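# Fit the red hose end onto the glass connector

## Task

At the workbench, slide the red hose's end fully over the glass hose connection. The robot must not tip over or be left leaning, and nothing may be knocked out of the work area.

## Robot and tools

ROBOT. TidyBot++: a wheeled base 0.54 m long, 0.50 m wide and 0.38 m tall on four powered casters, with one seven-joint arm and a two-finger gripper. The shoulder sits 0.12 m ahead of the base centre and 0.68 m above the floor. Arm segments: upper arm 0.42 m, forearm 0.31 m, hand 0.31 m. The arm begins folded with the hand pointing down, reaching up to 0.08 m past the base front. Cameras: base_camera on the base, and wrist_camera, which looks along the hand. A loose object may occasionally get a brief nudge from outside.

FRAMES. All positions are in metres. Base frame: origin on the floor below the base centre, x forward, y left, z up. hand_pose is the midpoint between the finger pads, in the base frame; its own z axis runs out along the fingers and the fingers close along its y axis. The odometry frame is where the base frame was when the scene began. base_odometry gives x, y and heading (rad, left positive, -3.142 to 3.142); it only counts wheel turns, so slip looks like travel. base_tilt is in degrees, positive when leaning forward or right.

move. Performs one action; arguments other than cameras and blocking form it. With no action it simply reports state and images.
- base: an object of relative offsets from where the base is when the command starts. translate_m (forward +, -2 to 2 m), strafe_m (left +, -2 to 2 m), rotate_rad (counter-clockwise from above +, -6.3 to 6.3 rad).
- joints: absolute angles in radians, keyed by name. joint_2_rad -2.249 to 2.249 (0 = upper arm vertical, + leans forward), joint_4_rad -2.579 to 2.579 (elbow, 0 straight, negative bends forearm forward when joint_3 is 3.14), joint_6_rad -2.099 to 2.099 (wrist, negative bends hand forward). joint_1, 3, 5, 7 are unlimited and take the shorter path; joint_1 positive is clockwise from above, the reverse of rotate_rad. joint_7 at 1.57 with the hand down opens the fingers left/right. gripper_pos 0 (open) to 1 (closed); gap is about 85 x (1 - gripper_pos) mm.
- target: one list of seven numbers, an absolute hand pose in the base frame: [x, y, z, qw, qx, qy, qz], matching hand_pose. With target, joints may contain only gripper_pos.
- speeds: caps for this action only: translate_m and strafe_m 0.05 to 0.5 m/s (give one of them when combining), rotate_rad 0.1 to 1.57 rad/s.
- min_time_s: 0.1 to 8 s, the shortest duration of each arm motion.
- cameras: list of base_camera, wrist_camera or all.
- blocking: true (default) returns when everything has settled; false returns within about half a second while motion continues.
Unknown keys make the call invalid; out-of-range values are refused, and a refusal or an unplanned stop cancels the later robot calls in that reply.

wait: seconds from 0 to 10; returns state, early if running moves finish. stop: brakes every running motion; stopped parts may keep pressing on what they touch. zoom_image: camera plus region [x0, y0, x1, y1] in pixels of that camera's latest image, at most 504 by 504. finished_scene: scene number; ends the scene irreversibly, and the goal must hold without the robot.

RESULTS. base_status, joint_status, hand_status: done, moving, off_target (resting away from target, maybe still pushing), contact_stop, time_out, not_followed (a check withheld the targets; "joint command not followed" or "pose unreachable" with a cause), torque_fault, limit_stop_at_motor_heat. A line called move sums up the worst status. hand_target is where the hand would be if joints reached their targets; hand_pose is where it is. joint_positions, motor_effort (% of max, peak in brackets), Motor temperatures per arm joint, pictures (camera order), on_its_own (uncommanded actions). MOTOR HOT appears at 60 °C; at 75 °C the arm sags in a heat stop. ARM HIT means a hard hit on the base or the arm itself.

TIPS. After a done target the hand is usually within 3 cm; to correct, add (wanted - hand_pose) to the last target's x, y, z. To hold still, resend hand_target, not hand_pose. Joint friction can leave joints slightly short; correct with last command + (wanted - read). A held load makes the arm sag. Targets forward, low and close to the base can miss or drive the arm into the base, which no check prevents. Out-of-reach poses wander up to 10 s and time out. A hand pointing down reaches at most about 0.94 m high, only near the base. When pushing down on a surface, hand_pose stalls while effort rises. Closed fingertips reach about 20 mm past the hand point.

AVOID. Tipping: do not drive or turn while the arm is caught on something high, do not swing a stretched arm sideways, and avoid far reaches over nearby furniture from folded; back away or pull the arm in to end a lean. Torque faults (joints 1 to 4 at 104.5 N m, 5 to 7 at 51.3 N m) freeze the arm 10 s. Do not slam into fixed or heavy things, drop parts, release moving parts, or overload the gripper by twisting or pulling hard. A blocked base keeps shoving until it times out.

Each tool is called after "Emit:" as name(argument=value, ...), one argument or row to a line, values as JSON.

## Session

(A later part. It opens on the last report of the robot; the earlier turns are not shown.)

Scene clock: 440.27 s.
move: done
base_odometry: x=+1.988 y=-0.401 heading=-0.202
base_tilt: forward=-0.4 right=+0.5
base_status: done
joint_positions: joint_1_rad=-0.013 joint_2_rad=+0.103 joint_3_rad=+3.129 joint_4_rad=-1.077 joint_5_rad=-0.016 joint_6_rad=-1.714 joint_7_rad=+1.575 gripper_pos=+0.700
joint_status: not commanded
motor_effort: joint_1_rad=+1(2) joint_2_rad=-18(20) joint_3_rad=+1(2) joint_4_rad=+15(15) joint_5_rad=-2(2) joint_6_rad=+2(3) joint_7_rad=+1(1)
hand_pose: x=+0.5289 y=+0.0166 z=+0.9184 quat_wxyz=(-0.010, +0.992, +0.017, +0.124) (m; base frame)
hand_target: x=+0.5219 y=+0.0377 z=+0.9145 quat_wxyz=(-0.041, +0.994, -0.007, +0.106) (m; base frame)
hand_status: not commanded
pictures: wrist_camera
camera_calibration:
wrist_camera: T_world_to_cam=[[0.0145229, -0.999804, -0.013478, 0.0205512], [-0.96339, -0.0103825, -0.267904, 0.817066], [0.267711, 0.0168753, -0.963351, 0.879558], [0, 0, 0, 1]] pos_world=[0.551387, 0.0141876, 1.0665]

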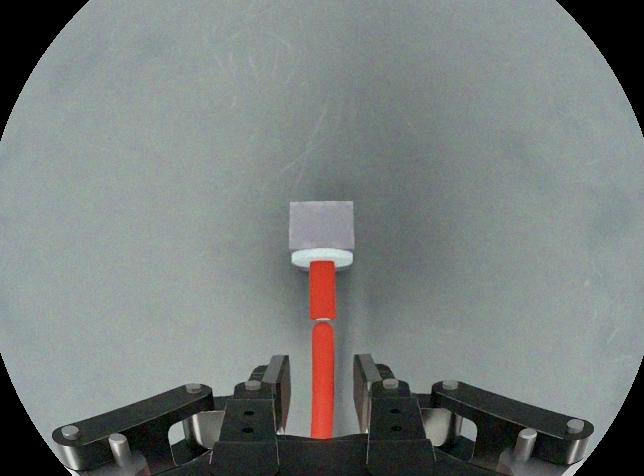

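Emit:
move(
  joints={"joint_2_rad": 0.14, "joint_4_rad": -0.76, "joint_6_rad": -1.93, "gripper_pos": 0.6},
  min_time_s=1.5,
)

Emit:
move(
  base={"translate_m": -0.15},
  joints={"joint_2_rad": 0.0, "joint_4_rad": -0.7, "joint_6_rad": -1.6},
  cameras=["wrist_camera"],
)

Emit:
zoom_image(
  camera="wrist_camera",
  region=[250, 120, 390, 260],
)

Scene clock: 443.97 s.
move: done
base_odometry: x=+1.988 y=-0.401 heading=-0.202
base_tilt: forward=-0.4 right=+0.5
base_status: not commanded
joint_positions: joint_1_rad=-0.013 joint_2_rad=+0.118 joint_3_rad=+3.129 joint_4_rad=-0.797 joint_5_rad=-0.016 joint_6_rad=-1.873 joint_7_rad=+1.575 gripper_pos=+0.600
joint_status: all done
motor_effort: joint_1_rad=+1(1) joint_2_rad=-17(19) joint_3_rad=+1(1) joint_4_rad=+13(15) joint_5_rad=-1(2) joint_6_rad=+3(4) joint_7_rad=+1(1)
hand_pose: x=+0.5251 y=+0.0162 z=+0.9992 quat_wxyz=(-0.010, +0.984, +0.018, +0.175) (m; base frame)
hand_target: x=+0.5176 y=+0.0360 z=+0.9983 quat_wxyz=(-0.040, +0.987, +0.001, +0.153) (m; base frame)
hand_status: not commanded
pictures: none

Scene clock: 445.60 s.
move: done
base_odometry: x=+1.841 y=-0.371 heading=-0.202
base_tilt: forward=-0.4 right=+0.5
base_status: done
joint_positions: joint_1_rad=-0.013 joint_2_rad=-0.010 joint_3_rad=+3.129 joint_4_rad=-0.728 joint_5_rad=-0.016 joint_6_rad=-1.658 joint_7_rad=+1.575 gripper_pos=+0.600
joint_status: all done
motor_effort: joint_1_rad=+1(2) joint_2_rad=-12(22) joint_3_rad=+1(2) joint_4_rad=+13(15) joint_5_rad=+0(2) joint_6_rad=+6(7) joint_7_rad=+1(1)
hand_pose: x=+0.5369 y=+0.0173 z=+1.1148 quat_wxyz=(-0.011, +0.928, +0.018, +0.373) (m; base frame)
hand_target: x=+0.5516 y=+0.0398 z=+1.1361 quat_wxyz=(-0.054, +0.912, +0.001, +0.406) (m; base frame)
hand_status: not commanded
pictures: wrist_camera
camera_calibration:
wrist_camera: T_world_to_cam=[[0.021588, -0.999627, -0.0167437, 0.0235096], [-0.704942, -0.00334394, -0.709257, 1.23044], [0.708936, 0.0271148, -0.704751, 0.541354], [0, 0, 0, 1]] pos_world=[0.483095, 0.0129367, 1.25461]

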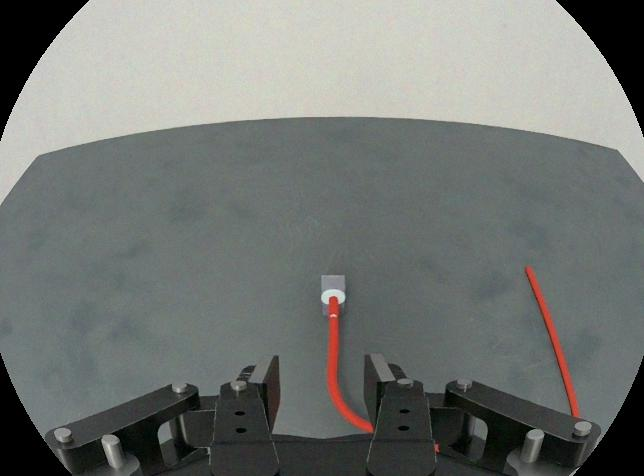

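Scaled by 3.600.

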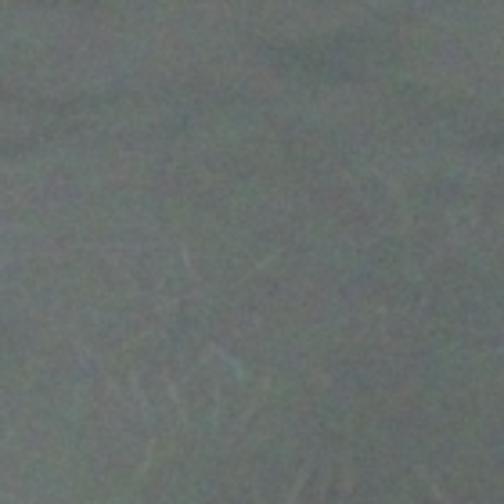

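Emit:
zoom_image(
  camera="wrist_camera",
  region=[300, 265, 370, 335],
)

Scaled by 7.200.

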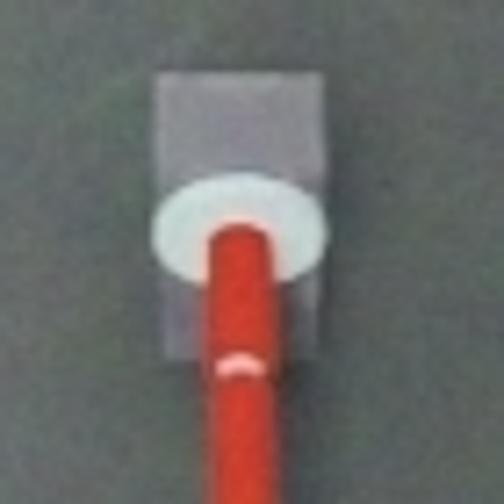

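Emit:
finished_scene(
  scene=2,
)

The scene is finished: the task was done.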